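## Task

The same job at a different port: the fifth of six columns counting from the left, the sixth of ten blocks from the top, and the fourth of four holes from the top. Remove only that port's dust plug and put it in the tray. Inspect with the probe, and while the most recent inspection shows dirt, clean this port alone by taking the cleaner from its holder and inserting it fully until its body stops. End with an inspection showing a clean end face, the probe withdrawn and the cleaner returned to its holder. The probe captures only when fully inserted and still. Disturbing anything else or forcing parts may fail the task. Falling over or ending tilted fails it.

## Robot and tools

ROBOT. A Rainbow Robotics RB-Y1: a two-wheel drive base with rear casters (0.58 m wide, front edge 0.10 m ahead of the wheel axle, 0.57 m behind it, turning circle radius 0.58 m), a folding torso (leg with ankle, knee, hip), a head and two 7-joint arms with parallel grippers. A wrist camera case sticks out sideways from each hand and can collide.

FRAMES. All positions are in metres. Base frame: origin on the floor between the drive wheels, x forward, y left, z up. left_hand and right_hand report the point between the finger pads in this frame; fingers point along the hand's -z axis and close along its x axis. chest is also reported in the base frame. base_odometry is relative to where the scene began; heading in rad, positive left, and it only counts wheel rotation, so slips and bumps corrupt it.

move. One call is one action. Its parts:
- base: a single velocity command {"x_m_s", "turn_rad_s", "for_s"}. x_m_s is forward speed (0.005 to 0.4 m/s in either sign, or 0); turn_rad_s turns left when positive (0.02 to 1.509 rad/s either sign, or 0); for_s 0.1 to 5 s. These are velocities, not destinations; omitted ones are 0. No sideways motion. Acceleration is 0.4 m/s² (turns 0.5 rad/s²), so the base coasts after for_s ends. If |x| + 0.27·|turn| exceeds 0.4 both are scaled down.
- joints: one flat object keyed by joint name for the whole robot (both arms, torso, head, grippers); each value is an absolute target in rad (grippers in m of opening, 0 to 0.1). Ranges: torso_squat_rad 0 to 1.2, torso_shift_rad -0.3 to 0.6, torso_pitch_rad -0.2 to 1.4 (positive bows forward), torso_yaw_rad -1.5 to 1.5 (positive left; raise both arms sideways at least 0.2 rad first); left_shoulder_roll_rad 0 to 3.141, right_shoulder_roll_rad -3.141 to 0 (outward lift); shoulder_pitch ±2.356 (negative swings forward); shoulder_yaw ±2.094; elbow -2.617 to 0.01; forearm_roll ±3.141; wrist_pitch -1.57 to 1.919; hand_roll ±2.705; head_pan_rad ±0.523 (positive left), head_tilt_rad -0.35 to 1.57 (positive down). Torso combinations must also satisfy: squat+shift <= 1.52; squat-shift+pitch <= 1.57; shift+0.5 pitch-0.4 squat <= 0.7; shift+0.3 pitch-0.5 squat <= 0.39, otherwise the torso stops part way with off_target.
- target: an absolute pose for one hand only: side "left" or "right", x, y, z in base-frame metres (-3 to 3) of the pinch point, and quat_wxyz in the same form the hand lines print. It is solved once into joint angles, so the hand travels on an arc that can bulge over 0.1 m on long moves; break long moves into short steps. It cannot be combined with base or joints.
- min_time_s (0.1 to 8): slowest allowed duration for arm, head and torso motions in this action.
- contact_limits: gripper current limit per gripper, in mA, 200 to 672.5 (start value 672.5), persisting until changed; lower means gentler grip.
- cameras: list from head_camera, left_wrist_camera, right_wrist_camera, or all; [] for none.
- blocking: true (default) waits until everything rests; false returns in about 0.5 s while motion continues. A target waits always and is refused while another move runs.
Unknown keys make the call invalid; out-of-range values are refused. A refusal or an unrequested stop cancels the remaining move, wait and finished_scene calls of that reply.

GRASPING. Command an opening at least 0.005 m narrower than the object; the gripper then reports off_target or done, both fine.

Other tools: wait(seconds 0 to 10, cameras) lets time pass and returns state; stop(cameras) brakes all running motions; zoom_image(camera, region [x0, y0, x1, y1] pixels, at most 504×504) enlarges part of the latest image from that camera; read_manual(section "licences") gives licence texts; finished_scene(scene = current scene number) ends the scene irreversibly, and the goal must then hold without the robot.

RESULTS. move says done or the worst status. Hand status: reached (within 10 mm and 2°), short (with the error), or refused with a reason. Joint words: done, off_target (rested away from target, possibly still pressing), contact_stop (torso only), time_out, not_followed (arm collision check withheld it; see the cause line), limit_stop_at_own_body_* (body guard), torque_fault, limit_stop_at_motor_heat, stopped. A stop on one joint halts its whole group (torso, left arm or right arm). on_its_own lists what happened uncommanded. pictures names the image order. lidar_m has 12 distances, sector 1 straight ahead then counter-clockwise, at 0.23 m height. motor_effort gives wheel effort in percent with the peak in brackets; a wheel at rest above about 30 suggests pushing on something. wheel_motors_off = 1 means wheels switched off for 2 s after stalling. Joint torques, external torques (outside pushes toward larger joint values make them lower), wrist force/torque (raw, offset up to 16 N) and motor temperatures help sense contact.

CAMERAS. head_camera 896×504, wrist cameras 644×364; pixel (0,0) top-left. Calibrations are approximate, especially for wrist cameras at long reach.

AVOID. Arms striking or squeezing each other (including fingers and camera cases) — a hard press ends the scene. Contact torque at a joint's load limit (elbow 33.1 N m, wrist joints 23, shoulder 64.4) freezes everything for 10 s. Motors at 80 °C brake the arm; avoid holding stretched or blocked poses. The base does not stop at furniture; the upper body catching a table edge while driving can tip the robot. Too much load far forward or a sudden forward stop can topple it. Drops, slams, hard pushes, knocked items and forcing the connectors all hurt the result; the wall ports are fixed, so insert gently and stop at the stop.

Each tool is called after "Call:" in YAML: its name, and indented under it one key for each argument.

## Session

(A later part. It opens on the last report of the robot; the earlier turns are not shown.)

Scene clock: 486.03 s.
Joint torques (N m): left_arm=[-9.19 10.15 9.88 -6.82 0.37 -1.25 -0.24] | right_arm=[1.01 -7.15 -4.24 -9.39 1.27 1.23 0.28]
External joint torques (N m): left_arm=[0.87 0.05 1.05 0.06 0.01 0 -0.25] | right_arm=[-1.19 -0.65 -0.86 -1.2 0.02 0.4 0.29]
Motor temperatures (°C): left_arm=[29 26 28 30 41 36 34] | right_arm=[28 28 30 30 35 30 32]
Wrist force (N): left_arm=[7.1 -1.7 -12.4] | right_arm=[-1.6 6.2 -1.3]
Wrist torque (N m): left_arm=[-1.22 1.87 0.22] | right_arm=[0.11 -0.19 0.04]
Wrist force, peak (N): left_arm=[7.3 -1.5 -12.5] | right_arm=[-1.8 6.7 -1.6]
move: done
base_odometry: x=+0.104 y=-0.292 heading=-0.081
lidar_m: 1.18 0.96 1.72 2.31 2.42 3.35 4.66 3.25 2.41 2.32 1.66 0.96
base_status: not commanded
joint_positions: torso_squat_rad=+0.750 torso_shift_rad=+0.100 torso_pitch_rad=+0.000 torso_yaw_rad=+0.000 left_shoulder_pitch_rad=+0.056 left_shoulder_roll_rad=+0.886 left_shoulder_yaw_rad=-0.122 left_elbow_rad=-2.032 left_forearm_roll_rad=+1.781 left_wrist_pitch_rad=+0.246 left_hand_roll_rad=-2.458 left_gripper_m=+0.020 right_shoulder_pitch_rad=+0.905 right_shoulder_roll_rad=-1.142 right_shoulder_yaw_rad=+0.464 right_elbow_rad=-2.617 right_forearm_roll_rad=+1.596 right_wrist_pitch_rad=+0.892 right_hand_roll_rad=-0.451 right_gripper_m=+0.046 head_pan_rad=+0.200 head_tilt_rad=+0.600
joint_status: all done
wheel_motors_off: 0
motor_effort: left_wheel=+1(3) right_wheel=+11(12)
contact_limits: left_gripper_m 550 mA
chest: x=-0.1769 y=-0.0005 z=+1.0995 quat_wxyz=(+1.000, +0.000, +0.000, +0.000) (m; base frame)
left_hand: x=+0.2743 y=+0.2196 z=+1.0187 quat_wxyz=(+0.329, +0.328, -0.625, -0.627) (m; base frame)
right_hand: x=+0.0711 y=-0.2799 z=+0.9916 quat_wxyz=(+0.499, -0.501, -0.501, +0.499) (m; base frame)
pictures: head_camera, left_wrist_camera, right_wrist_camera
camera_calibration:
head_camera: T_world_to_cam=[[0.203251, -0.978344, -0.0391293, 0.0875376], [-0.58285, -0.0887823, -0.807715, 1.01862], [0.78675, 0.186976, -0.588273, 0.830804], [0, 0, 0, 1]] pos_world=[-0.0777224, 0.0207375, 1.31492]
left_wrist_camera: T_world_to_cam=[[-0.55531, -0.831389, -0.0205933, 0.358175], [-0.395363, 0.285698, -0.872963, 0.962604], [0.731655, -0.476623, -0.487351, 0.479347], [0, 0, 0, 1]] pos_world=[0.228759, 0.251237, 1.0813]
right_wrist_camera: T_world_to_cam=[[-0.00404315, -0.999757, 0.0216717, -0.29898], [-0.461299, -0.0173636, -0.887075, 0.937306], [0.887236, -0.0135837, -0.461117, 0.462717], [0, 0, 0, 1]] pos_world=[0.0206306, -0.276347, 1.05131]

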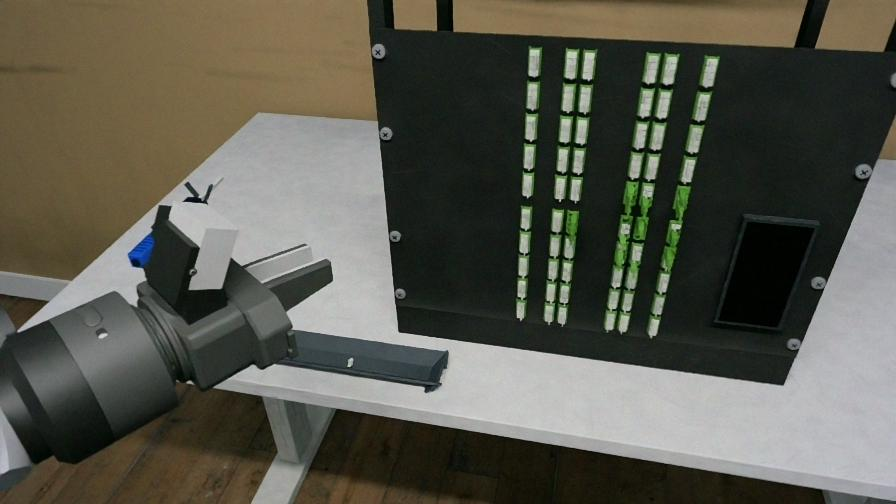

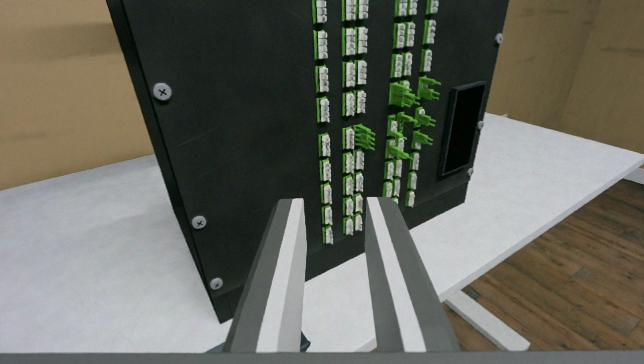

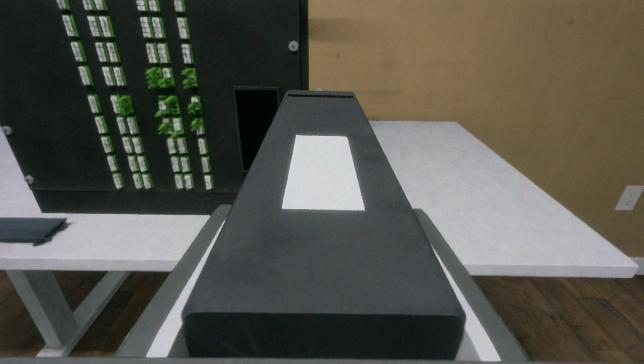

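Call:
move:
  target: {"side":"left","x":0.312,"y":0.131,"z":1.01,"quat_wxyz":[0.3265,0.3265,-0.6272,-0.6272]}
  min_time_s: 2.5

Call:
move:
  target: {"side":"right","x":0.19,"y":-0.25,"z":0.92,"quat_wxyz":[0.5,-0.5,-0.5,0.5]}
  min_time_s: 3

Call:
move:
  target: {"side":"right","x":0.22,"y":-0.12,"z":0.92,"quat_wxyz":[0.5,-0.5,-0.5,0.5]}
  min_time_s: 3

Scene clock: 496.60 s.
Joint torques (N m): left_arm=[-14.95 3.13 5.46 -7.39 0.11 -1.49 0.5] | right_arm=[0.66 -7.54 -4.4 -9.23 1.33 1.08 0.24]
External joint torques (N m): left_arm=[-2.15 -2.55 -1.13 1.23 -0.2 0.33 0.49] | right_arm=[-1.54 -1.03 -1.03 -1.04 0.08 0.25 0.25]
Motor temperatures (°C): left_arm=[29 26 28 30 41 36 34] | right_arm=[28 28 30 30 35 30 32]
Wrist force (N): left_arm=[7.5 -1.8 -12.2] | right_arm=[-1.8 6.3 -1.4]
Wrist torque (N m): left_arm=[-1.20 1.91 0.21] | right_arm=[0.10 -0.22 0.05]
Wrist force, peak (N): left_arm=[7.8 -1.7 -12.3] | right_arm=[-2.0 6.7 -1.6]
move: done
base_odometry: x=+0.104 y=-0.292 heading=-0.081
lidar_m: 1.18 0.95 1.72 2.30 2.41 3.36 4.67 3.25 2.41 2.32 1.66 0.95
base_status: not commanded
joint_positions: torso_squat_rad=+0.750 torso_shift_rad=+0.100 torso_pitch_rad=+0.000 torso_yaw_rad=+0.000 left_shoulder_pitch_rad=-0.142 left_shoulder_roll_rad=+0.566 left_shoulder_yaw_rad=-0.226 left_elbow_rad=-1.963 left_forearm_roll_rad=+1.047 left_wrist_pitch_rad=+0.365 left_hand_roll_rad=-1.971 left_gripper_m=+0.020 right_shoulder_pitch_rad=+0.905 right_shoulder_roll_rad=-1.142 right_shoulder_yaw_rad=+0.464 right_elbow_rad=-2.617 right_forearm_roll_rad=+1.596 right_wrist_pitch_rad=+0.892 right_hand_roll_rad=-0.451 right_gripper_m=+0.046 head_pan_rad=+0.200 head_tilt_rad=+0.600
joint_status: all done
wheel_motors_off: 0
motor_effort: left_wheel=+1(3) right_wheel=+10(12)
contact_limits: left_gripper_m 550 mA
chest: x=-0.1769 y=-0.0005 z=+1.0995 quat_wxyz=(+1.000, +0.000, +0.000, +0.000) (m; base frame)
left_hand: x=+0.3120 y=+0.1313 z=+1.0100 quat_wxyz=(+0.326, +0.327, -0.627, -0.627) (m; base frame)
left_hand_status: reached (checked arc, planned for 2.5 s): 0 mm and 0.0 deg off.
right_hand: x=+0.0711 y=-0.2799 z=+0.9916 quat_wxyz=(+0.499, -0.501, -0.501, +0.499) (m; base frame)
pictures: head_camera, left_wrist_camera, right_wrist_camera
camera_calibration:
head_camera: T_world_to_cam=[[0.203251, -0.978344, -0.0391293, 0.0875376], [-0.58285, -0.0887823, -0.807715, 1.01862], [0.78675, 0.186976, -0.588273, 0.830804], [0, 0, 0, 1]] pos_world=[-0.0777224, 0.0207375, 1.31492]
left_wrist_camera: T_world_to_cam=[[-0.560534, -0.827848, -0.0216523, 0.30775], [-0.389531, 0.286644, -0.875272, 0.99548], [0.730799, -0.482186, -0.483146, 0.402187], [0, 0, 0, 1]] pos_world=[0.266358, 0.163351, 1.07229]
right_wrist_camera: T_world_to_cam=[[-0.00404315, -0.999757, 0.0216717, -0.29898], [-0.461299, -0.0173636, -0.887075, 0.937306], [0.887236, -0.0135837, -0.461117, 0.462717], [0, 0, 0, 1]] pos_world=[0.0206306, -0.276347, 1.05131]

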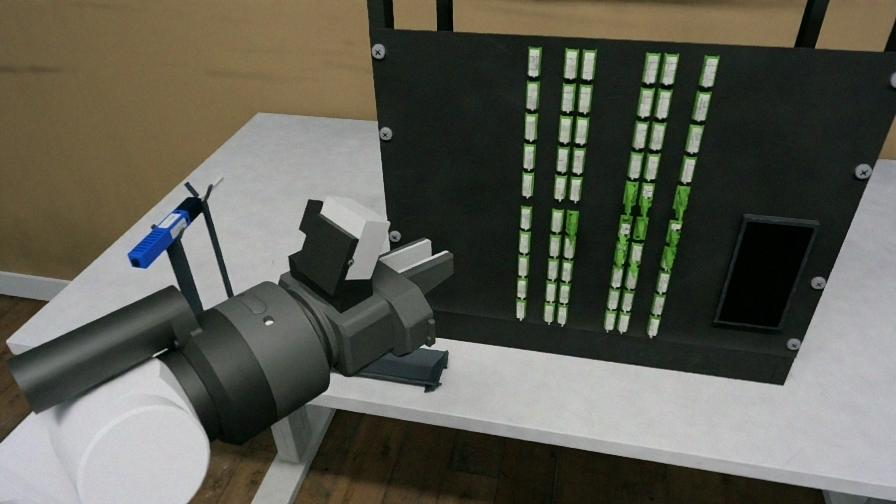

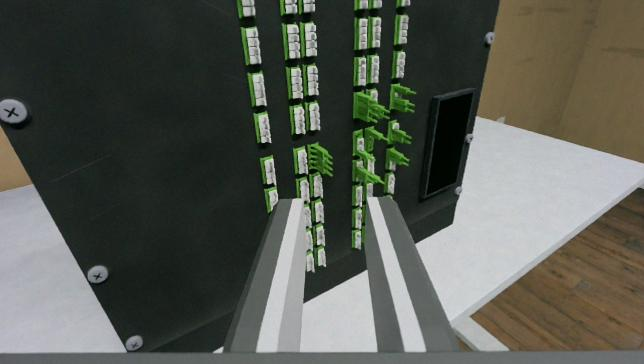

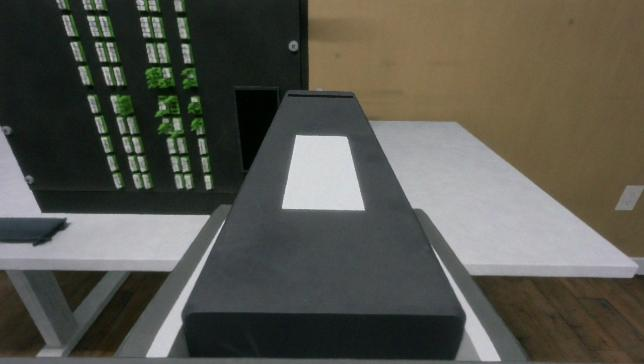

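Scene clock: 499.93 s.
Joint torques (N m): left_arm=[-14.95 2.9 5.18 -7.64 -0.14 -1.51 0.35] | right_arm=[-5.98 -5.98 -4.17 -9.33 0.97 0.16 0.38]
External joint torques (N m): left_arm=[-2.15 -2.78 -1.41 0.98 -0.46 0.32 0.34] | right_arm=[-2.48 0.18 0.71 -0.65 -0.13 -0.16 0.39]
Motor temperatures (°C): left_arm=[29 26 28 30 41 36 34] | right_arm=[28 28 30 30 35 30 32]
Wrist force (N): left_arm=[7.3 -1.7 -12.2] | right_arm=[-1.8 7.1 -1.4]
Wrist torque (N m): left_arm=[-1.22 1.90 0.21] | right_arm=[-0.03 -0.23 0.08]
Wrist force, peak (N): left_arm=[7.3 -1.7 -12.4] | right_arm=[-2.2 7.6 -1.7]
move: done
base_odometry: x=+0.104 y=-0.292 heading=-0.081
lidar_m: 1.18 0.95 1.71 2.30 2.42 3.35 4.66 3.24 2.40 2.33 1.66 0.95
base_status: not commanded
joint_positions: torso_squat_rad=+0.750 torso_shift_rad=+0.100 torso_pitch_rad=+0.000 torso_yaw_rad=+0.000 left_shoulder_pitch_rad=-0.142 left_shoulder_roll_rad=+0.566 left_shoulder_yaw_rad=-0.226 left_elbow_rad=-1.963 left_forearm_roll_rad=+1.047 left_wrist_pitch_rad=+0.365 left_hand_roll_rad=-1.971 left_gripper_m=+0.020 right_shoulder_pitch_rad=+0.368 right_shoulder_roll_rad=-0.762 right_shoulder_yaw_rad=+0.542 right_elbow_rad=-2.212 right_forearm_roll_rad=+1.296 right_wrist_pitch_rad=+0.679 right_hand_roll_rad=-0.173 right_gripper_m=+0.046 head_pan_rad=+0.200 head_tilt_rad=+0.600
joint_status: all done
wheel_motors_off: 0
motor_effort: left_wheel=+2(3) right_wheel=+10(12)
contact_limits: left_gripper_m 550 mA
chest: x=-0.1769 y=-0.0005 z=+1.0995 quat_wxyz=(+1.000, +0.000, +0.000, +0.000) (m; base frame)
left_hand: x=+0.3120 y=+0.1313 z=+1.0100 quat_wxyz=(+0.326, +0.327, -0.627, -0.627) (m; base frame)
right_hand: x=+0.1897 y=-0.2501 z=+0.9199 quat_wxyz=(+0.500, -0.500, -0.500, +0.500) (m; base frame)
right_hand_status: reached (checked arc, planned for 3.0 s): 0 mm and 0.0 deg off.
pictures: head_camera, left_wrist_camera, right_wrist_camera
camera_calibration:
head_camera: T_world_to_cam=[[0.203251, -0.978344, -0.0391293, 0.0875376], [-0.58285, -0.0887823, -0.807715, 1.01862], [0.78675, 0.186976, -0.588273, 0.830804], [0, 0, 0, 1]] pos_world=[-0.0777224, 0.0207375, 1.31492]
left_wrist_camera: T_world_to_cam=[[-0.560575, -0.827821, -0.0216252, 0.307728], [-0.38956, 0.286662, -0.875253, 0.995464], [0.730752, -0.48222, -0.483182, 0.402242], [0, 0, 0, 1]] pos_world=[0.266358, 0.163351, 1.07229]
right_wrist_camera: T_world_to_cam=[[-0.00487381, -0.99975, 0.0218368, -0.267206], [-0.465709, -0.0170551, -0.884774, 0.927614], [0.884925, -0.0144818, -0.465509, 0.329148], [0, 0, 0, 1]] pos_world=[0.139425, -0.246552, 0.979785]

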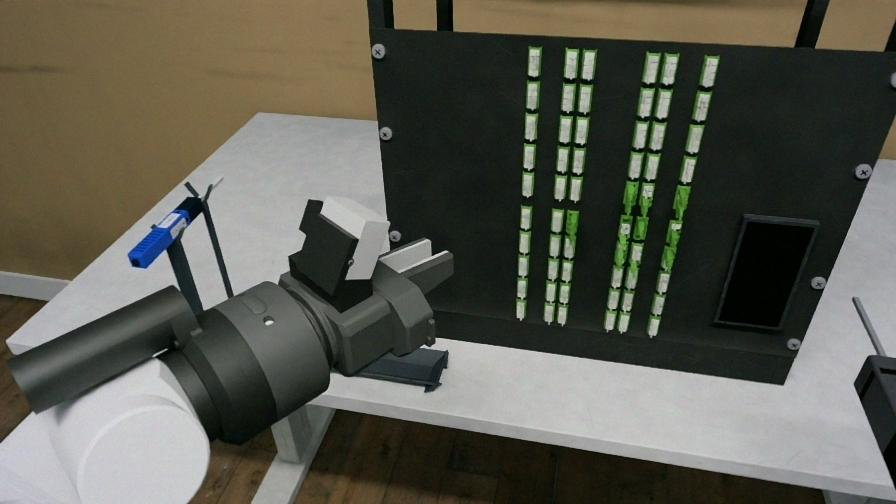

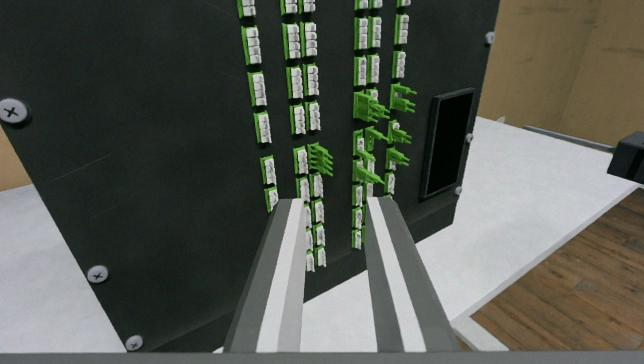

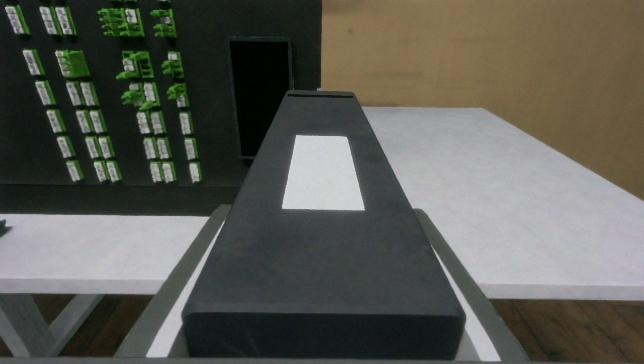

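Scene clock: 503.27 s.
Joint torques (N m): left_arm=[-14.56 3.06 5.45 -7.55 -0.09 -1.5 0.39] | right_arm=[-7.71 1.54 -1.53 -10.18 1.23 -0.44 0.42]
External joint torques (N m): left_arm=[-1.76 -2.62 -1.14 1.08 -0.4 0.33 0.37] | right_arm=[-1.79 0.98 0.66 -0.63 -0.07 -0.06 0.43]
Motor temperatures (°C): left_arm=[29 26 28 30 41 36 34] | right_arm=[28 28 30 30 35 30 32]
Wrist force (N): left_arm=[7.3 -1.7 -12.1] | right_arm=[-1.7 6.7 -1.3]
Wrist torque (N m): left_arm=[-1.22 1.90 0.21] | right_arm=[0.03 -0.23 0.01]
Wrist force, peak (N): left_arm=[7.4 -1.7 -12.4] | right_arm=[-2.2 7.2 -1.8]
move: done
base_odometry: x=+0.104 y=-0.292 heading=-0.081
lidar_m: 1.17 0.95 1.72 2.31 2.42 3.35 4.67 3.24 2.41 2.33 1.65 0.97
base_status: not commanded
joint_positions: torso_squat_rad=+0.750 torso_shift_rad=+0.100 torso_pitch_rad=+0.000 torso_yaw_rad=+0.000 left_shoulder_pitch_rad=-0.142 left_shoulder_roll_rad=+0.566 left_shoulder_yaw_rad=-0.226 left_elbow_rad=-1.963 left_forearm_roll_rad=+1.047 left_wrist_pitch_rad=+0.365 left_hand_roll_rad=-1.971 left_gripper_m=+0.020 right_shoulder_pitch_rad=+0.156 right_shoulder_roll_rad=-0.359 right_shoulder_yaw_rad=+0.755 right_elbow_rad=-2.075 right_forearm_roll_rad=+1.268 right_wrist_pitch_rad=+0.790 right_hand_roll_rad=+0.204 right_gripper_m=+0.046 head_pan_rad=+0.200 head_tilt_rad=+0.600
joint_status: all done
wheel_motors_off: 0
motor_effort: left_wheel=+0(3) right_wheel=+11(13)
contact_limits: left_gripper_m 550 mA
chest: x=-0.1769 y=-0.0005 z=+1.0995 quat_wxyz=(+1.000, +0.000, +0.000, +0.000) (m; base frame)
left_hand: x=+0.3120 y=+0.1313 z=+1.0100 quat_wxyz=(+0.326, +0.327, -0.627, -0.627) (m; base frame)
right_hand: x=+0.2199 y=-0.1202 z=+0.9197 quat_wxyz=(+0.500, -0.500, -0.500, +0.500) (m; base frame)
right_hand_status: reached (checked arc, planned for 3.0 s): 0 mm and 0.0 deg off.
pictures: head_camera, left_wrist_camera, right_wrist_camera
camera_calibration:
head_camera: T_world_to_cam=[[0.203251, -0.978344, -0.0391293, 0.0875376], [-0.58285, -0.0887823, -0.807715, 1.01862], [0.78675, 0.186976, -0.588273, 0.830804], [0, 0, 0, 1]] pos_world=[-0.0777224, 0.0207375, 1.31492]
left_wrist_camera: T_world_to_cam=[[-0.560575, -0.827821, -0.0216252, 0.307728], [-0.38956, 0.286662, -0.875253, 0.995464], [0.730752, -0.48222, -0.483182, 0.402242], [0, 0, 0, 1]] pos_world=[0.266358, 0.163351, 1.07229]
right_wrist_camera: T_world_to_cam=[[-0.00513607, -0.99974, 0.0222003, -0.137398], [-0.465717, -0.0172546, -0.884765, 0.943735], [0.884919, -0.0148833, -0.465508, 0.304076], [0, 0, 0, 1]] pos_world=[0.169725, -0.116553, 0.979584]

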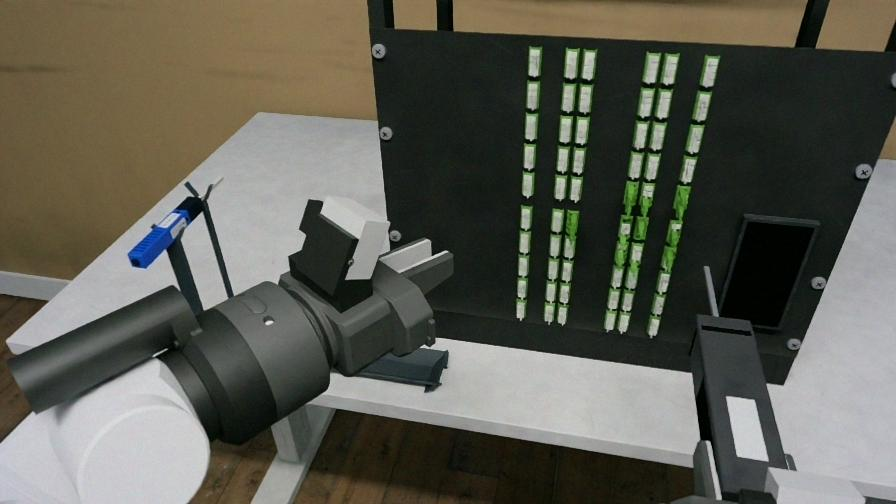

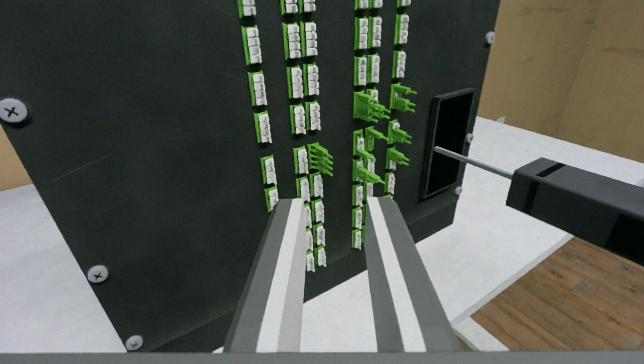

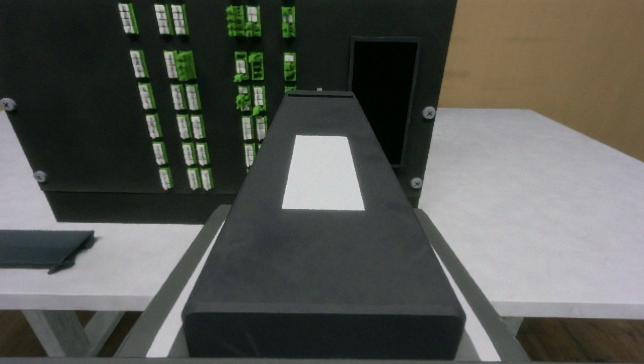

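Call:
move:
  target: {"side":"right","x":0.215,"y":-0.054,"z":0.921,"quat_wxyz":[0.5,-0.5,-0.5,0.5]}
  min_time_s: 2.5
  cameras: ["all"]

Call:
zoom_image:
  camera: "right_wrist_camera"
  region: [260, 40, 380, 110]

Call:
zoom_image:
  camera: "left_wrist_camera"
  region: [300, 80, 440, 220]

Call:
zoom_image:
  camera: "head_camera"
  region: [580, 160, 760, 340]

Scene clock: 525.33 s.
Joint torques (N m): left_arm=[-14.82 2.81 5.18 -7.46 -0.11 -1.55 0.24] | right_arm=[-8.08 5.29 0.46 -10.29 1.98 -0.43 0.29]
External joint torques (N m): left_arm=[-2.02 -2.87 -1.42 1.17 -0.42 0.28 0.23] | right_arm=[-1.99 1.04 1.16 -0.76 0.6 0.04 0.3]
Motor temperatures (°C): left_arm=[29 26 28 30 41 36 34] | right_arm=[28 28 30 30 35 30 32]
Wrist force (N): left_arm=[7.5 -1.6 -12.2] | right_arm=[-1.6 7.1 -1.6]
Wrist torque (N m): left_arm=[-1.23 1.93 0.21] | right_arm=[-0.06 -0.19 0.00]
Wrist force, peak (N): left_arm=[7.5 -1.7 -12.4] | right_arm=[-2.0 7.4 -1.6]
move: done
base_odometry: x=+0.104 y=-0.292 heading=-0.081
lidar_m: 1.18 0.95 1.71 2.31 2.41 3.35 4.67 3.24 2.41 2.32 1.66 0.97
base_status: not commanded
joint_positions: torso_squat_rad=+0.750 torso_shift_rad=+0.100 torso_pitch_rad=+0.000 torso_yaw_rad=+0.000 left_shoulder_pitch_rad=-0.142 left_shoulder_roll_rad=+0.566 left_shoulder_yaw_rad=-0.226 left_elbow_rad=-1.963 left_forearm_roll_rad=+1.047 left_wrist_pitch_rad=+0.365 left_hand_roll_rad=-1.971 left_gripper_m=+0.020 right_shoulder_pitch_rad=+0.114 right_shoulder_roll_rad=-0.178 right_shoulder_yaw_rad=+0.865 right_elbow_rad=-1.969 right_forearm_roll_rad=+1.366 right_wrist_pitch_rad=+0.861 right_hand_roll_rad=+0.257 right_gripper_m=+0.046 head_pan_rad=+0.200 head_tilt_rad=+0.600
joint_status: all done
wheel_motors_off: 0
motor_effort: left_wheel=+2(3) right_wheel=+10(12)
contact_limits: left_gripper_m 550 mA
chest: x=-0.1769 y=-0.0005 z=+1.0995 quat_wxyz=(+1.000, +0.000, +0.000, +0.000) (m; base frame)
left_hand: x=+0.3120 y=+0.1313 z=+1.0100 quat_wxyz=(+0.326, +0.327, -0.627, -0.627) (m; base frame)
right_hand: x=+0.2145 y=-0.0541 z=+0.9209 quat_wxyz=(+0.500, -0.499, -0.500, +0.501) (m; base frame)
right_hand_status: reached (checked arc, planned for 2.5 s): 1 mm and 0.2 deg off.
pictures: head_camera, left_wrist_camera, right_wrist_camera
camera_calibration:
head_camera: T_world_to_cam=[[0.203251, -0.978344, -0.0391293, 0.0875376], [-0.58285, -0.0887823, -0.807715, 1.01862], [0.78675, 0.186976, -0.588273, 0.830804], [0, 0, 0, 1]] pos_world=[-0.0777224, 0.0207375, 1.31492]
left_wrist_camera: T_world_to_cam=[[-0.560575, -0.827821, -0.0216252, 0.307728], [-0.38956, 0.286662, -0.875253, 0.995464], [0.730752, -0.48222, -0.483182, 0.402242], [0, 0, 0, 1]] pos_world=[0.266358, 0.163351, 1.07229]
right_wrist_camera: T_world_to_cam=[[-0.00330159, -0.999738, 0.0226294, -0.072189], [-0.467289, -0.0184645, -0.883912, 0.942994], [0.884099, -0.0134928, -0.467105, 0.312174], [0, 0, 0, 1]] pos_world=[0.164419, -0.0505461, 0.980975]

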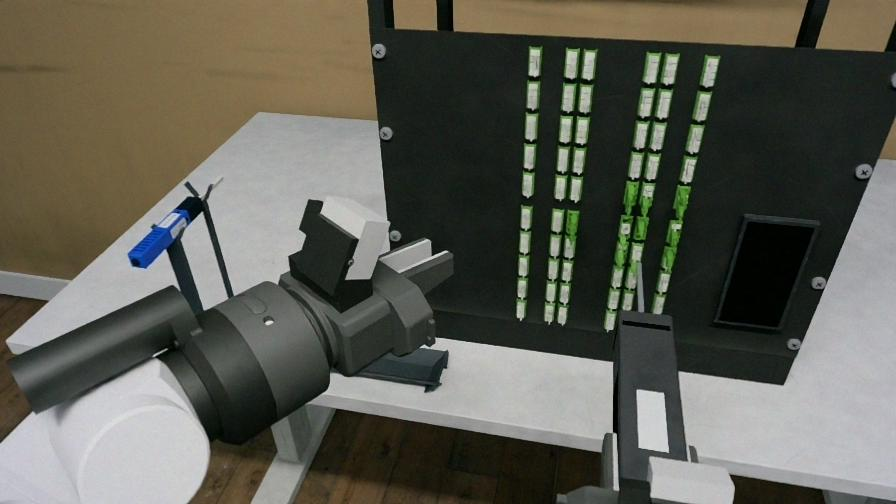

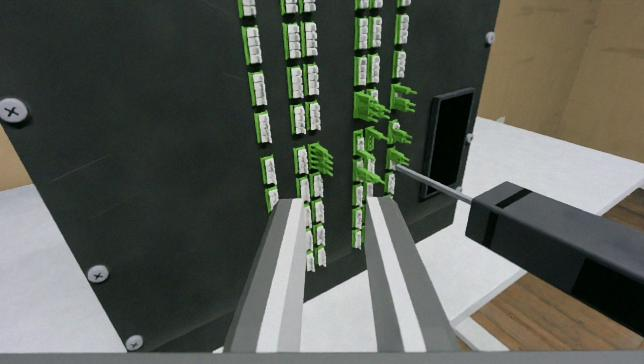

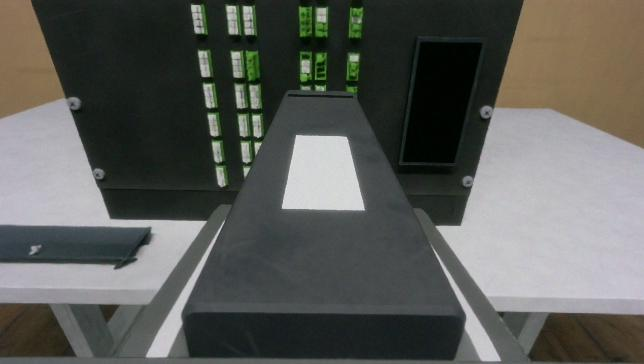

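Scaled by 4.200 from the camera's 644x364 image, which has a finer 828x468 frame.

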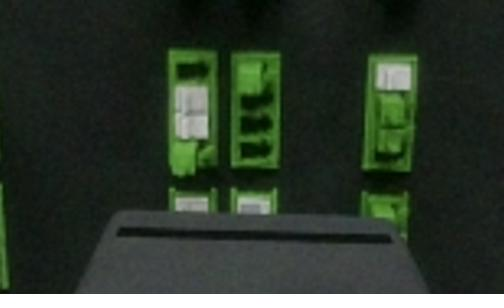

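Scaled by 3.600 from the camera's 644x364 image, which has a finer 828x468 frame.

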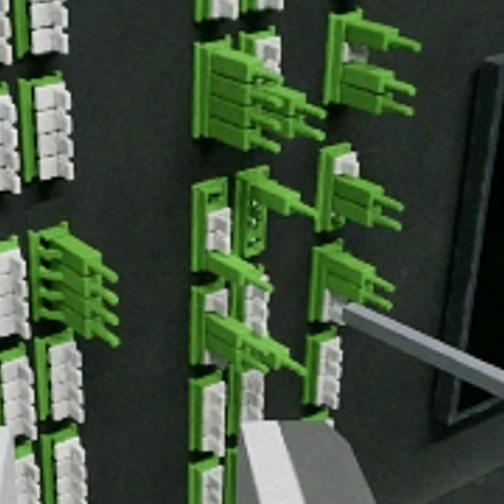

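Scaled by 2.800.

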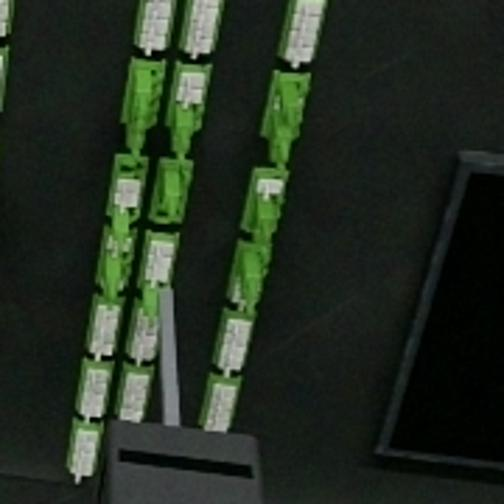

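Call:
move:
  target: {"side":"right","x":0.240,"y":-0.055,"z":0.922,"quat_wxyz":[0.5,-0.5,-0.5,0.5]}
  min_time_s: 2
  cameras: ["all"]

Call:
zoom_image:
  camera: "right_wrist_camera"
  region: [290, 50, 350, 110]

Call:
zoom_image:
  camera: "left_wrist_camera"
  region: [340, 110, 420, 190]

Call:
zoom_image:
  camera: "head_camera"
  region: [600, 190, 700, 290]

Scene clock: 542.80 s.
Joint torques (N m): left_arm=[-15.01 2.55 5.27 -7.7 0.02 -1.47 0.55] | right_arm=[-9.78 5.4 -2.35 -10.26 1.08 -1.03 0.36]
External joint torques (N m): left_arm=[-2.21 -3.12 -1.32 0.92 -0.29 0.36 0.54] | right_arm=[-2.33 1.12 -1.3 -0.7 -0.27 -0.53 0.37]
Motor temperatures (°C): left_arm=[29 26 28 30 41 36 34] | right_arm=[28 28 30 30 35 30 32]
Wrist force (N): left_arm=[7.5 -1.8 -12.1] | right_arm=[-1.4 7.0 -1.9]
Wrist torque (N m): left_arm=[-1.21 1.92 0.21] | right_arm=[-0.06 -0.16 0.05]
Wrist force, peak (N): left_arm=[7.6 -1.8 -12.3] | right_arm=[-1.8 7.3 -1.6]
move: done
base_odometry: x=+0.104 y=-0.292 heading=-0.081
lidar_m: 1.18 0.94 1.72 2.30 2.43 3.35 4.67 3.24 2.41 2.32 1.67 0.95
base_status: not commanded
joint_positions: torso_squat_rad=+0.750 torso_shift_rad=+0.100 torso_pitch_rad=+0.000 torso_yaw_rad=+0.000 left_shoulder_pitch_rad=-0.142 left_shoulder_roll_rad=+0.566 left_shoulder_yaw_rad=-0.226 left_elbow_rad=-1.963 left_forearm_roll_rad=+1.047 left_wrist_pitch_rad=+0.365 left_hand_roll_rad=-1.971 left_gripper_m=+0.020 right_shoulder_pitch_rad=+0.047 right_shoulder_roll_rad=-0.156 right_shoulder_yaw_rad=+0.812 right_elbow_rad=-1.909 right_forearm_roll_rad=+1.315 right_wrist_pitch_rad=+0.837 right_hand_roll_rad=+0.264 right_gripper_m=+0.046 head_pan_rad=+0.200 head_tilt_rad=+0.600
joint_status: all done
wheel_motors_off: 0
motor_effort: left_wheel=+1(3) right_wheel=+11(12)
contact_limits: left_gripper_m 550 mA
chest: x=-0.1769 y=-0.0005 z=+1.0995 quat_wxyz=(+1.000, +0.000, +0.000, +0.000) (m; base frame)
left_hand: x=+0.3120 y=+0.1313 z=+1.0100 quat_wxyz=(+0.326, +0.327, -0.627, -0.627) (m; base frame)
right_hand: x=+0.2398 y=-0.0551 z=+0.9216 quat_wxyz=(+0.500, -0.500, -0.500, +0.500) (m; base frame)
right_hand_status: reached (checked arc, planned for 2.0 s): 0 mm and 0.1 deg off.
pictures: head_camera, left_wrist_camera, right_wrist_camera
camera_calibration:
head_camera: T_world_to_cam=[[0.203251, -0.978344, -0.0391293, 0.0875376], [-0.58285, -0.0887823, -0.807715, 1.01862], [0.78675, 0.186976, -0.588273, 0.830804], [0, 0, 0, 1]] pos_world=[-0.0777224, 0.0207375, 1.31492]
left_wrist_camera: T_world_to_cam=[[-0.560575, -0.827821, -0.0216252, 0.307728], [-0.38956, 0.286662, -0.875253, 0.995464], [0.730752, -0.48222, -0.483182, 0.402242], [0, 0, 0, 1]] pos_world=[0.266358, 0.163351, 1.07229]
right_wrist_camera: T_world_to_cam=[[-0.00490892, -0.999742, 0.0221959, -0.0722929], [-0.465913, -0.0173531, -0.88466, 0.955735], [0.884817, -0.0146841, -0.465707, 0.288545], [0, 0, 0, 1]] pos_world=[0.189624, -0.0514522, 0.981483]

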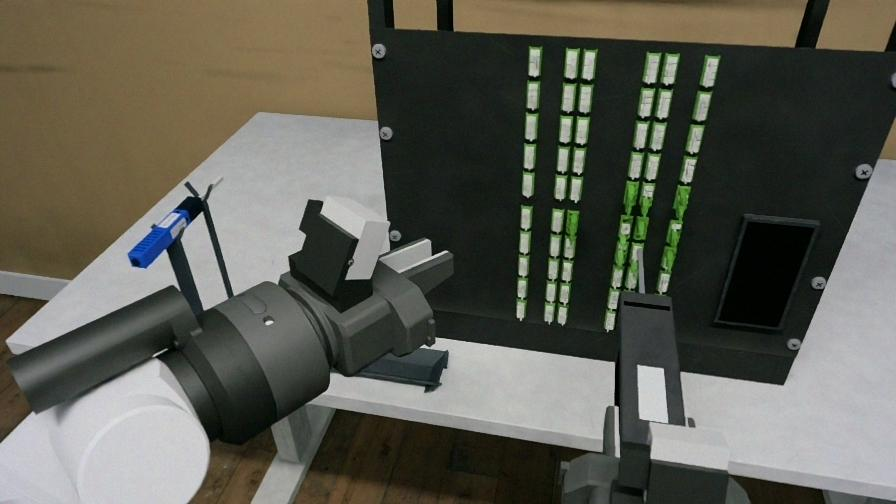

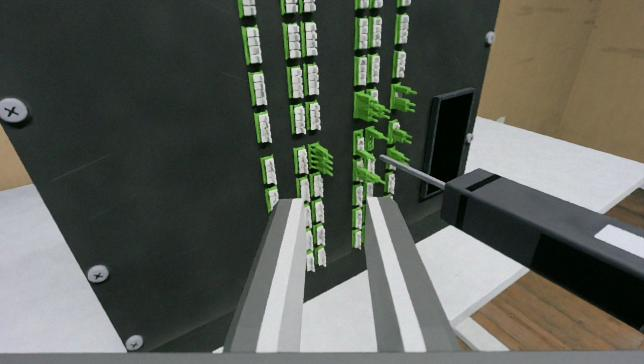

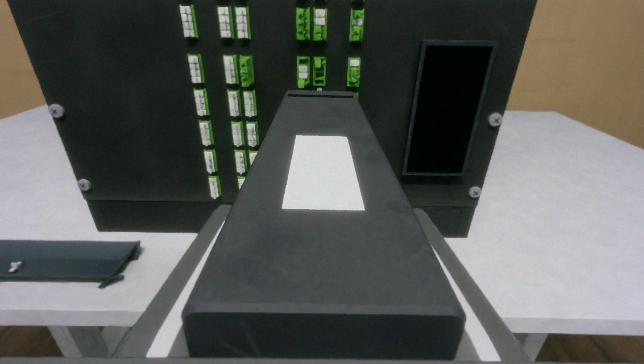

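Scaled by 8.400 from the camera's 644x364 image, which has a finer 828x468 frame.

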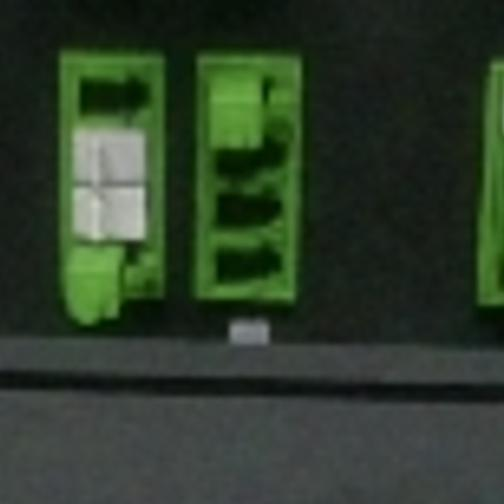

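Scaled by 6.300 from the camera's 644x364 image, which has a finer 828x468 frame.

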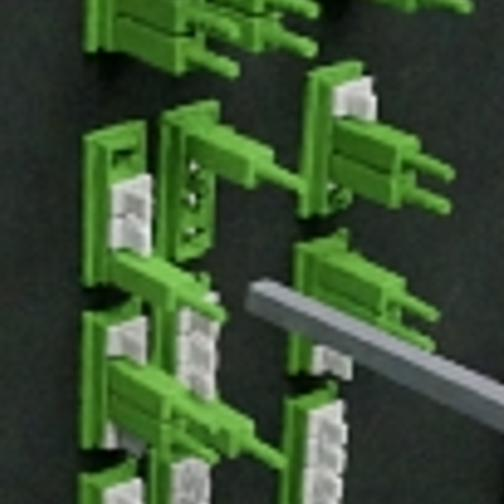

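Scaled by 5.040.

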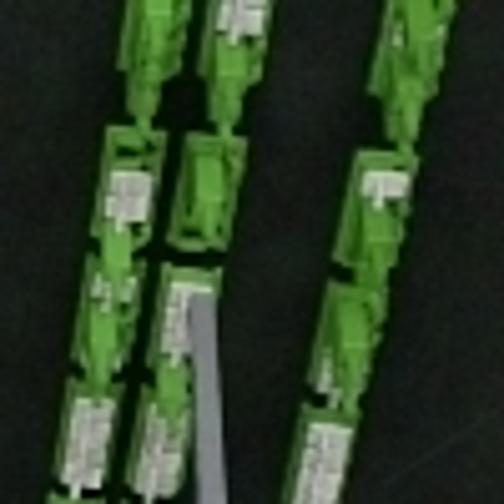

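Call:
move:
  target: {"side":"right","x":0.245,"y":-0.054,"z":0.926,"quat_wxyz":[0.5,-0.5,-0.5,0.5]}
  min_time_s: 2
  cameras: ["all"]

Call:
zoom_image:
  camera: "right_wrist_camera"
  region: [290, 50, 350, 110]

Call:
zoom_image:
  camera: "left_wrist_camera"
  region: [340, 120, 400, 180]

Call:
zoom_image:
  camera: "head_camera"
  region: [600, 190, 700, 290]

Scene clock: 568.57 s.
Joint torques (N m): left_arm=[-14.71 2.95 4.99 -7.58 0.05 -1.53 0.46] | right_arm=[-9.97 5.57 -2.28 -9.96 1.27 -1.22 0.27]
External joint torques (N m): left_arm=[-1.91 -2.73 -1.61 1.04 -0.27 0.29 0.45] | right_arm=[-2.24 1.23 -1.18 -0.41 -0.08 -0.69 0.28]
Motor temperatures (°C): left_arm=[29 26 28 30 41 36 34] | right_arm=[28 28 30 30 35 30 32]
Wrist force (N): left_arm=[7.5 -1.7 -12.2] | right_arm=[-1.3 6.6 -1.7]
Wrist torque (N m): left_arm=[-1.22 1.93 0.21] | right_arm=[-0.01 -0.17 0.06]
Wrist force, peak (N): left_arm=[7.6 -1.9 -12.5] | right_arm=[-1.4 7.2 -1.6]
move: done
base_odometry: x=+0.104 y=-0.292 heading=-0.081
lidar_m: 1.18 0.95 1.73 2.30 2.41 3.35 4.67 3.24 2.40 2.32 1.67 0.96
base_status: not commanded
joint_positions: torso_squat_rad=+0.750 torso_shift_rad=+0.100 torso_pitch_rad=+0.000 torso_yaw_rad=+0.000 left_shoulder_pitch_rad=-0.142 left_shoulder_roll_rad=+0.566 left_shoulder_yaw_rad=-0.226 left_elbow_rad=-1.963 left_forearm_roll_rad=+1.047 left_wrist_pitch_rad=+0.365 left_hand_roll_rad=-1.971 left_gripper_m=+0.020 right_shoulder_pitch_rad=+0.032 right_shoulder_roll_rad=-0.148 right_shoulder_yaw_rad=+0.802 right_elbow_rad=-1.908 right_forearm_roll_rad=+1.295 right_wrist_pitch_rad=+0.836 right_hand_roll_rad=+0.284 right_gripper_m=+0.046 head_pan_rad=+0.200 head_tilt_rad=+0.600
joint_status: all done
wheel_motors_off: 0
motor_effort: left_wheel=+2(3) right_wheel=+12(12)
contact_limits: left_gripper_m 550 mA
chest: x=-0.1769 y=-0.0005 z=+1.0995 quat_wxyz=(+1.000, +0.000, +0.000, +0.000) (m; base frame)
left_hand: x=+0.3120 y=+0.1313 z=+1.0100 quat_wxyz=(+0.326, +0.327, -0.627, -0.627) (m; base frame)
right_hand: x=+0.2446 y=-0.0541 z=+0.9256 quat_wxyz=(+0.500, -0.500, -0.500, +0.500) (m; base frame)
right_hand_status: reached (checked arc, planned for 2.0 s): 1 mm and 0.0 deg off.
pictures: head_camera, left_wrist_camera, right_wrist_camera
camera_calibration:
head_camera: T_world_to_cam=[[0.203251, -0.978344, -0.0391293, 0.0875376], [-0.58285, -0.0887823, -0.807715, 1.01862], [0.78675, 0.186976, -0.588273, 0.830804], [0, 0, 0, 1]] pos_world=[-0.0777224, 0.0207375, 1.31492]
left_wrist_camera: T_world_to_cam=[[-0.560575, -0.827821, -0.0216252, 0.307728], [-0.38956, 0.286662, -0.875253, 0.995464], [0.730752, -0.48222, -0.483182, 0.402242], [0, 0, 0, 1]] pos_world=[0.266358, 0.163351, 1.07229]
right_wrist_camera: T_world_to_cam=[[-0.00487718, -0.999745, 0.0220599, -0.0712304], [-0.465395, -0.0172562, -0.884935, 0.961704], [0.885089, -0.0145826, -0.465192, 0.285621], [0, 0, 0, 1]] pos_world=[0.194425, -0.0504518, 0.985486]

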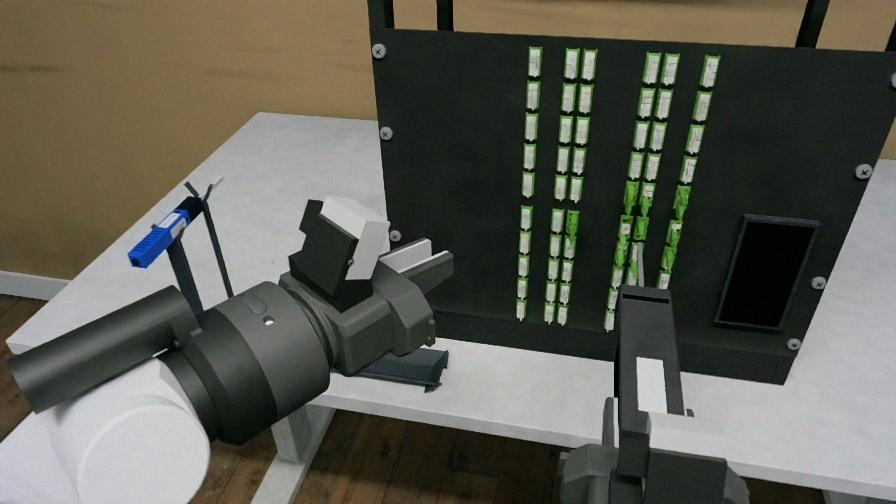

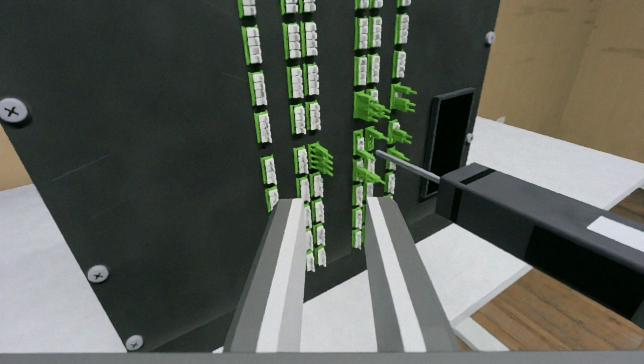

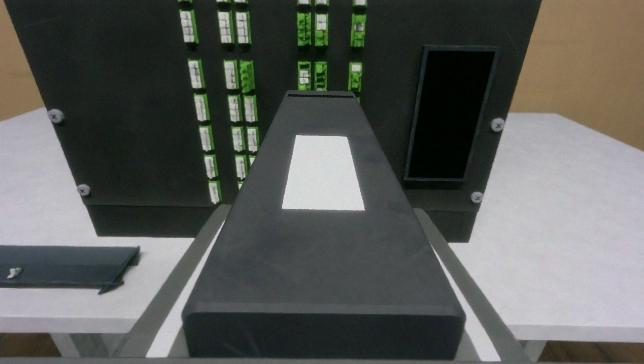

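Scaled by 8.400 from the camera's 644x364 image, which has a finer 828x468 frame.

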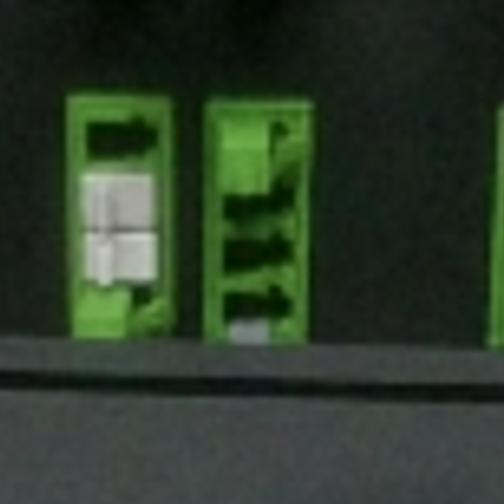

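Scaled by 8.400 from the camera's 644x364 image, which has a finer 828x468 frame.

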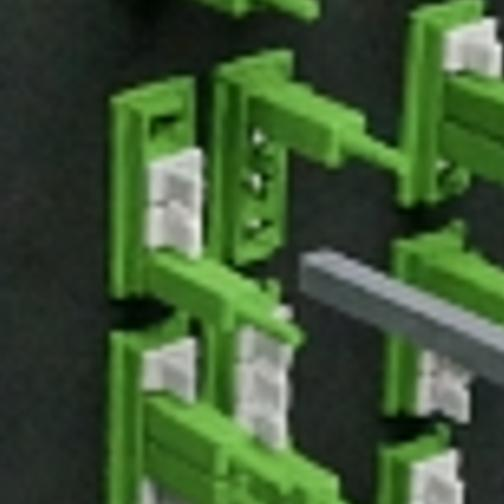

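Scaled by 5.040.

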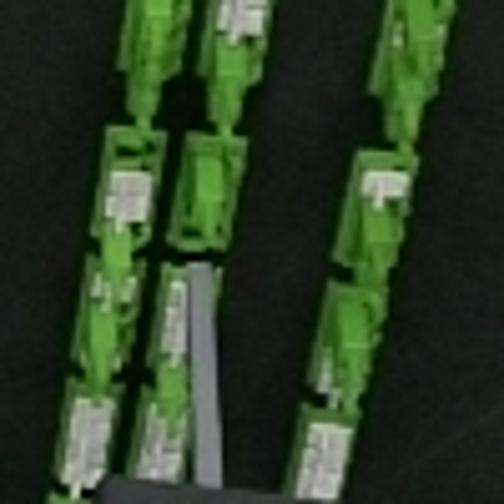

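Call:
move:
  target: {"side":"right","x":0.251,"y":-0.0537,"z":0.928,"quat_wxyz":[0.5,-0.5,-0.5,0.5]}
  min_time_s: 2
  cameras: ["all"]

Call:
zoom_image:
  camera: "right_wrist_camera"
  region: [290, 50, 350, 110]

Call:
zoom_image:
  camera: "left_wrist_camera"
  region: [340, 120, 400, 180]

Scene clock: 586.47 s.
Joint torques (N m): left_arm=[-14.77 3.08 5.08 -7.78 -0.01 -1.52 0.41] | right_arm=[-10.5 5.85 -2.28 -10.4 1.23 -1.31 0.55]
External joint torques (N m): left_arm=[-1.97 -2.6 -1.52 0.85 -0.32 0.3 0.39] | right_arm=[-2.44 1.5 -1.12 -0.85 -0.11 -0.76 0.56]
Motor temperatures (°C): left_arm=[29 26 28 30 41 36 34] | right_arm=[28 28 30 30 35 30 32]
Wrist force (N): left_arm=[7.5 -1.8 -12.2] | right_arm=[-1.5 6.6 -1.6]
Wrist torque (N m): left_arm=[-1.21 1.92 0.22] | right_arm=[0.01 -0.21 0.05]
Wrist force, peak (N): left_arm=[7.6 -1.7 -12.4] | right_arm=[-1.4 6.9 -1.8]
move: done
base_odometry: x=+0.104 y=-0.292 heading=-0.081
lidar_m: 1.18 0.95 1.73 2.30 2.43 3.35 4.68 3.25 2.41 2.32 1.66 0.95
base_status: not commanded
joint_positions: torso_squat_rad=+0.750 torso_shift_rad=+0.100 torso_pitch_rad=+0.000 torso_yaw_rad=+0.000 left_shoulder_pitch_rad=-0.142 left_shoulder_roll_rad=+0.566 left_shoulder_yaw_rad=-0.226 left_elbow_rad=-1.963 left_forearm_roll_rad=+1.047 left_wrist_pitch_rad=+0.365 left_hand_roll_rad=-1.971 left_gripper_m=+0.020 right_shoulder_pitch_rad=+0.015 right_shoulder_roll_rad=-0.142 right_shoulder_yaw_rad=+0.789 right_elbow_rad=-1.898 right_forearm_roll_rad=+1.276 right_wrist_pitch_rad=+0.832 right_hand_roll_rad=+0.296 right_gripper_m=+0.046 head_pan_rad=+0.200 head_tilt_rad=+0.600
joint_status: all done
wheel_motors_off: 0
motor_effort: left_wheel=+1(3) right_wheel=+9(13)
contact_limits: left_gripper_m 550 mA
chest: x=-0.1769 y=-0.0005 z=+1.0995 quat_wxyz=(+1.000, +0.000, +0.000, +0.000) (m; base frame)
left_hand: x=+0.3120 y=+0.1313 z=+1.0100 quat_wxyz=(+0.326, +0.327, -0.627, -0.627) (m; base frame)
right_hand: x=+0.2506 y=-0.0538 z=+0.9277 quat_wxyz=(+0.500, -0.500, -0.500, +0.500) (m; base frame)
right_hand_status: reached (checked arc, planned for 2.0 s): 1 mm and 0.0 deg off.
pictures: head_camera, left_wrist_camera, right_wrist_camera
camera_calibration:
head_camera: T_world_to_cam=[[0.203251, -0.978344, -0.0391293, 0.0875376], [-0.58285, -0.0887823, -0.807715, 1.01862], [0.78675, 0.186976, -0.588273, 0.830804], [0, 0, 0, 1]] pos_world=[-0.0777224, 0.0207375, 1.31492]
left_wrist_camera: T_world_to_cam=[[-0.560575, -0.827821, -0.0216252, 0.307728], [-0.38956, 0.286662, -0.875253, 0.995464], [0.730752, -0.48222, -0.483182, 0.402242], [0, 0, 0, 1]] pos_world=[0.266358, 0.163351, 1.07229]
right_wrist_camera: T_world_to_cam=[[-0.00500689, -0.999745, 0.0220179, -0.0708806], [-0.465594, -0.0171554, -0.884832, 0.966303], [0.884984, -0.0146817, -0.465389, 0.281502], [0, 0, 0, 1]] pos_world=[0.200425, -0.0501524, 0.987585]

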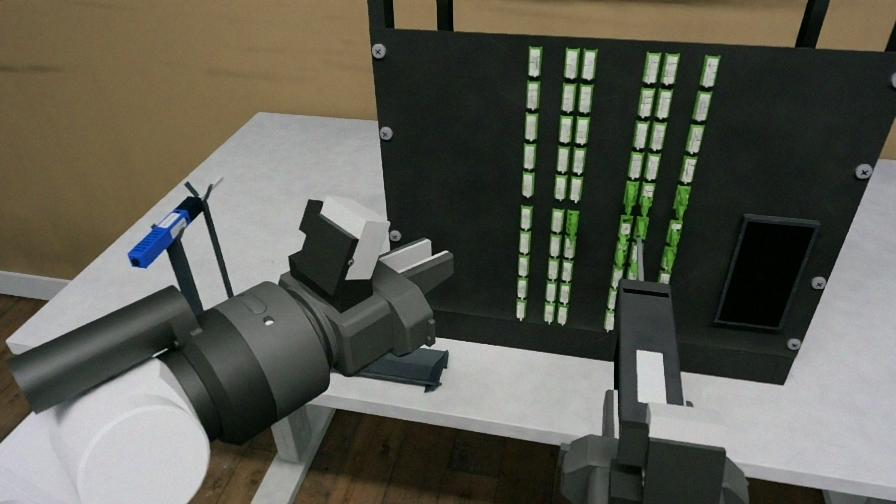

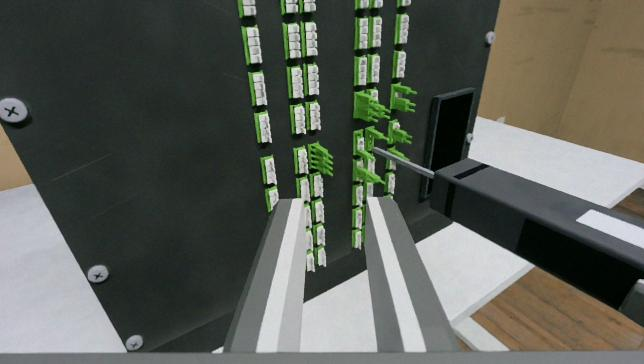

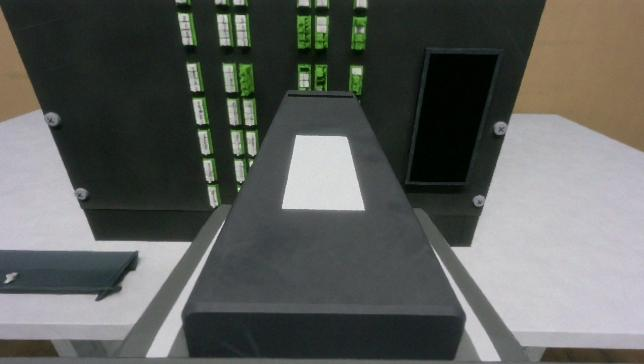

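Scaled by 8.400 from the camera's 644x364 image, which has a finer 828x468 frame.

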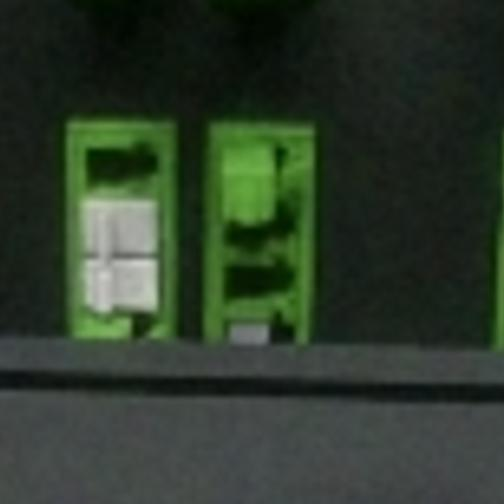

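Scaled by 8.400 from the camera's 644x364 image, which has a finer 828x468 frame.

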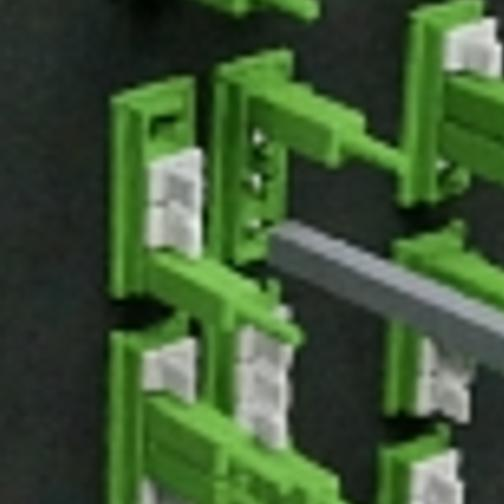

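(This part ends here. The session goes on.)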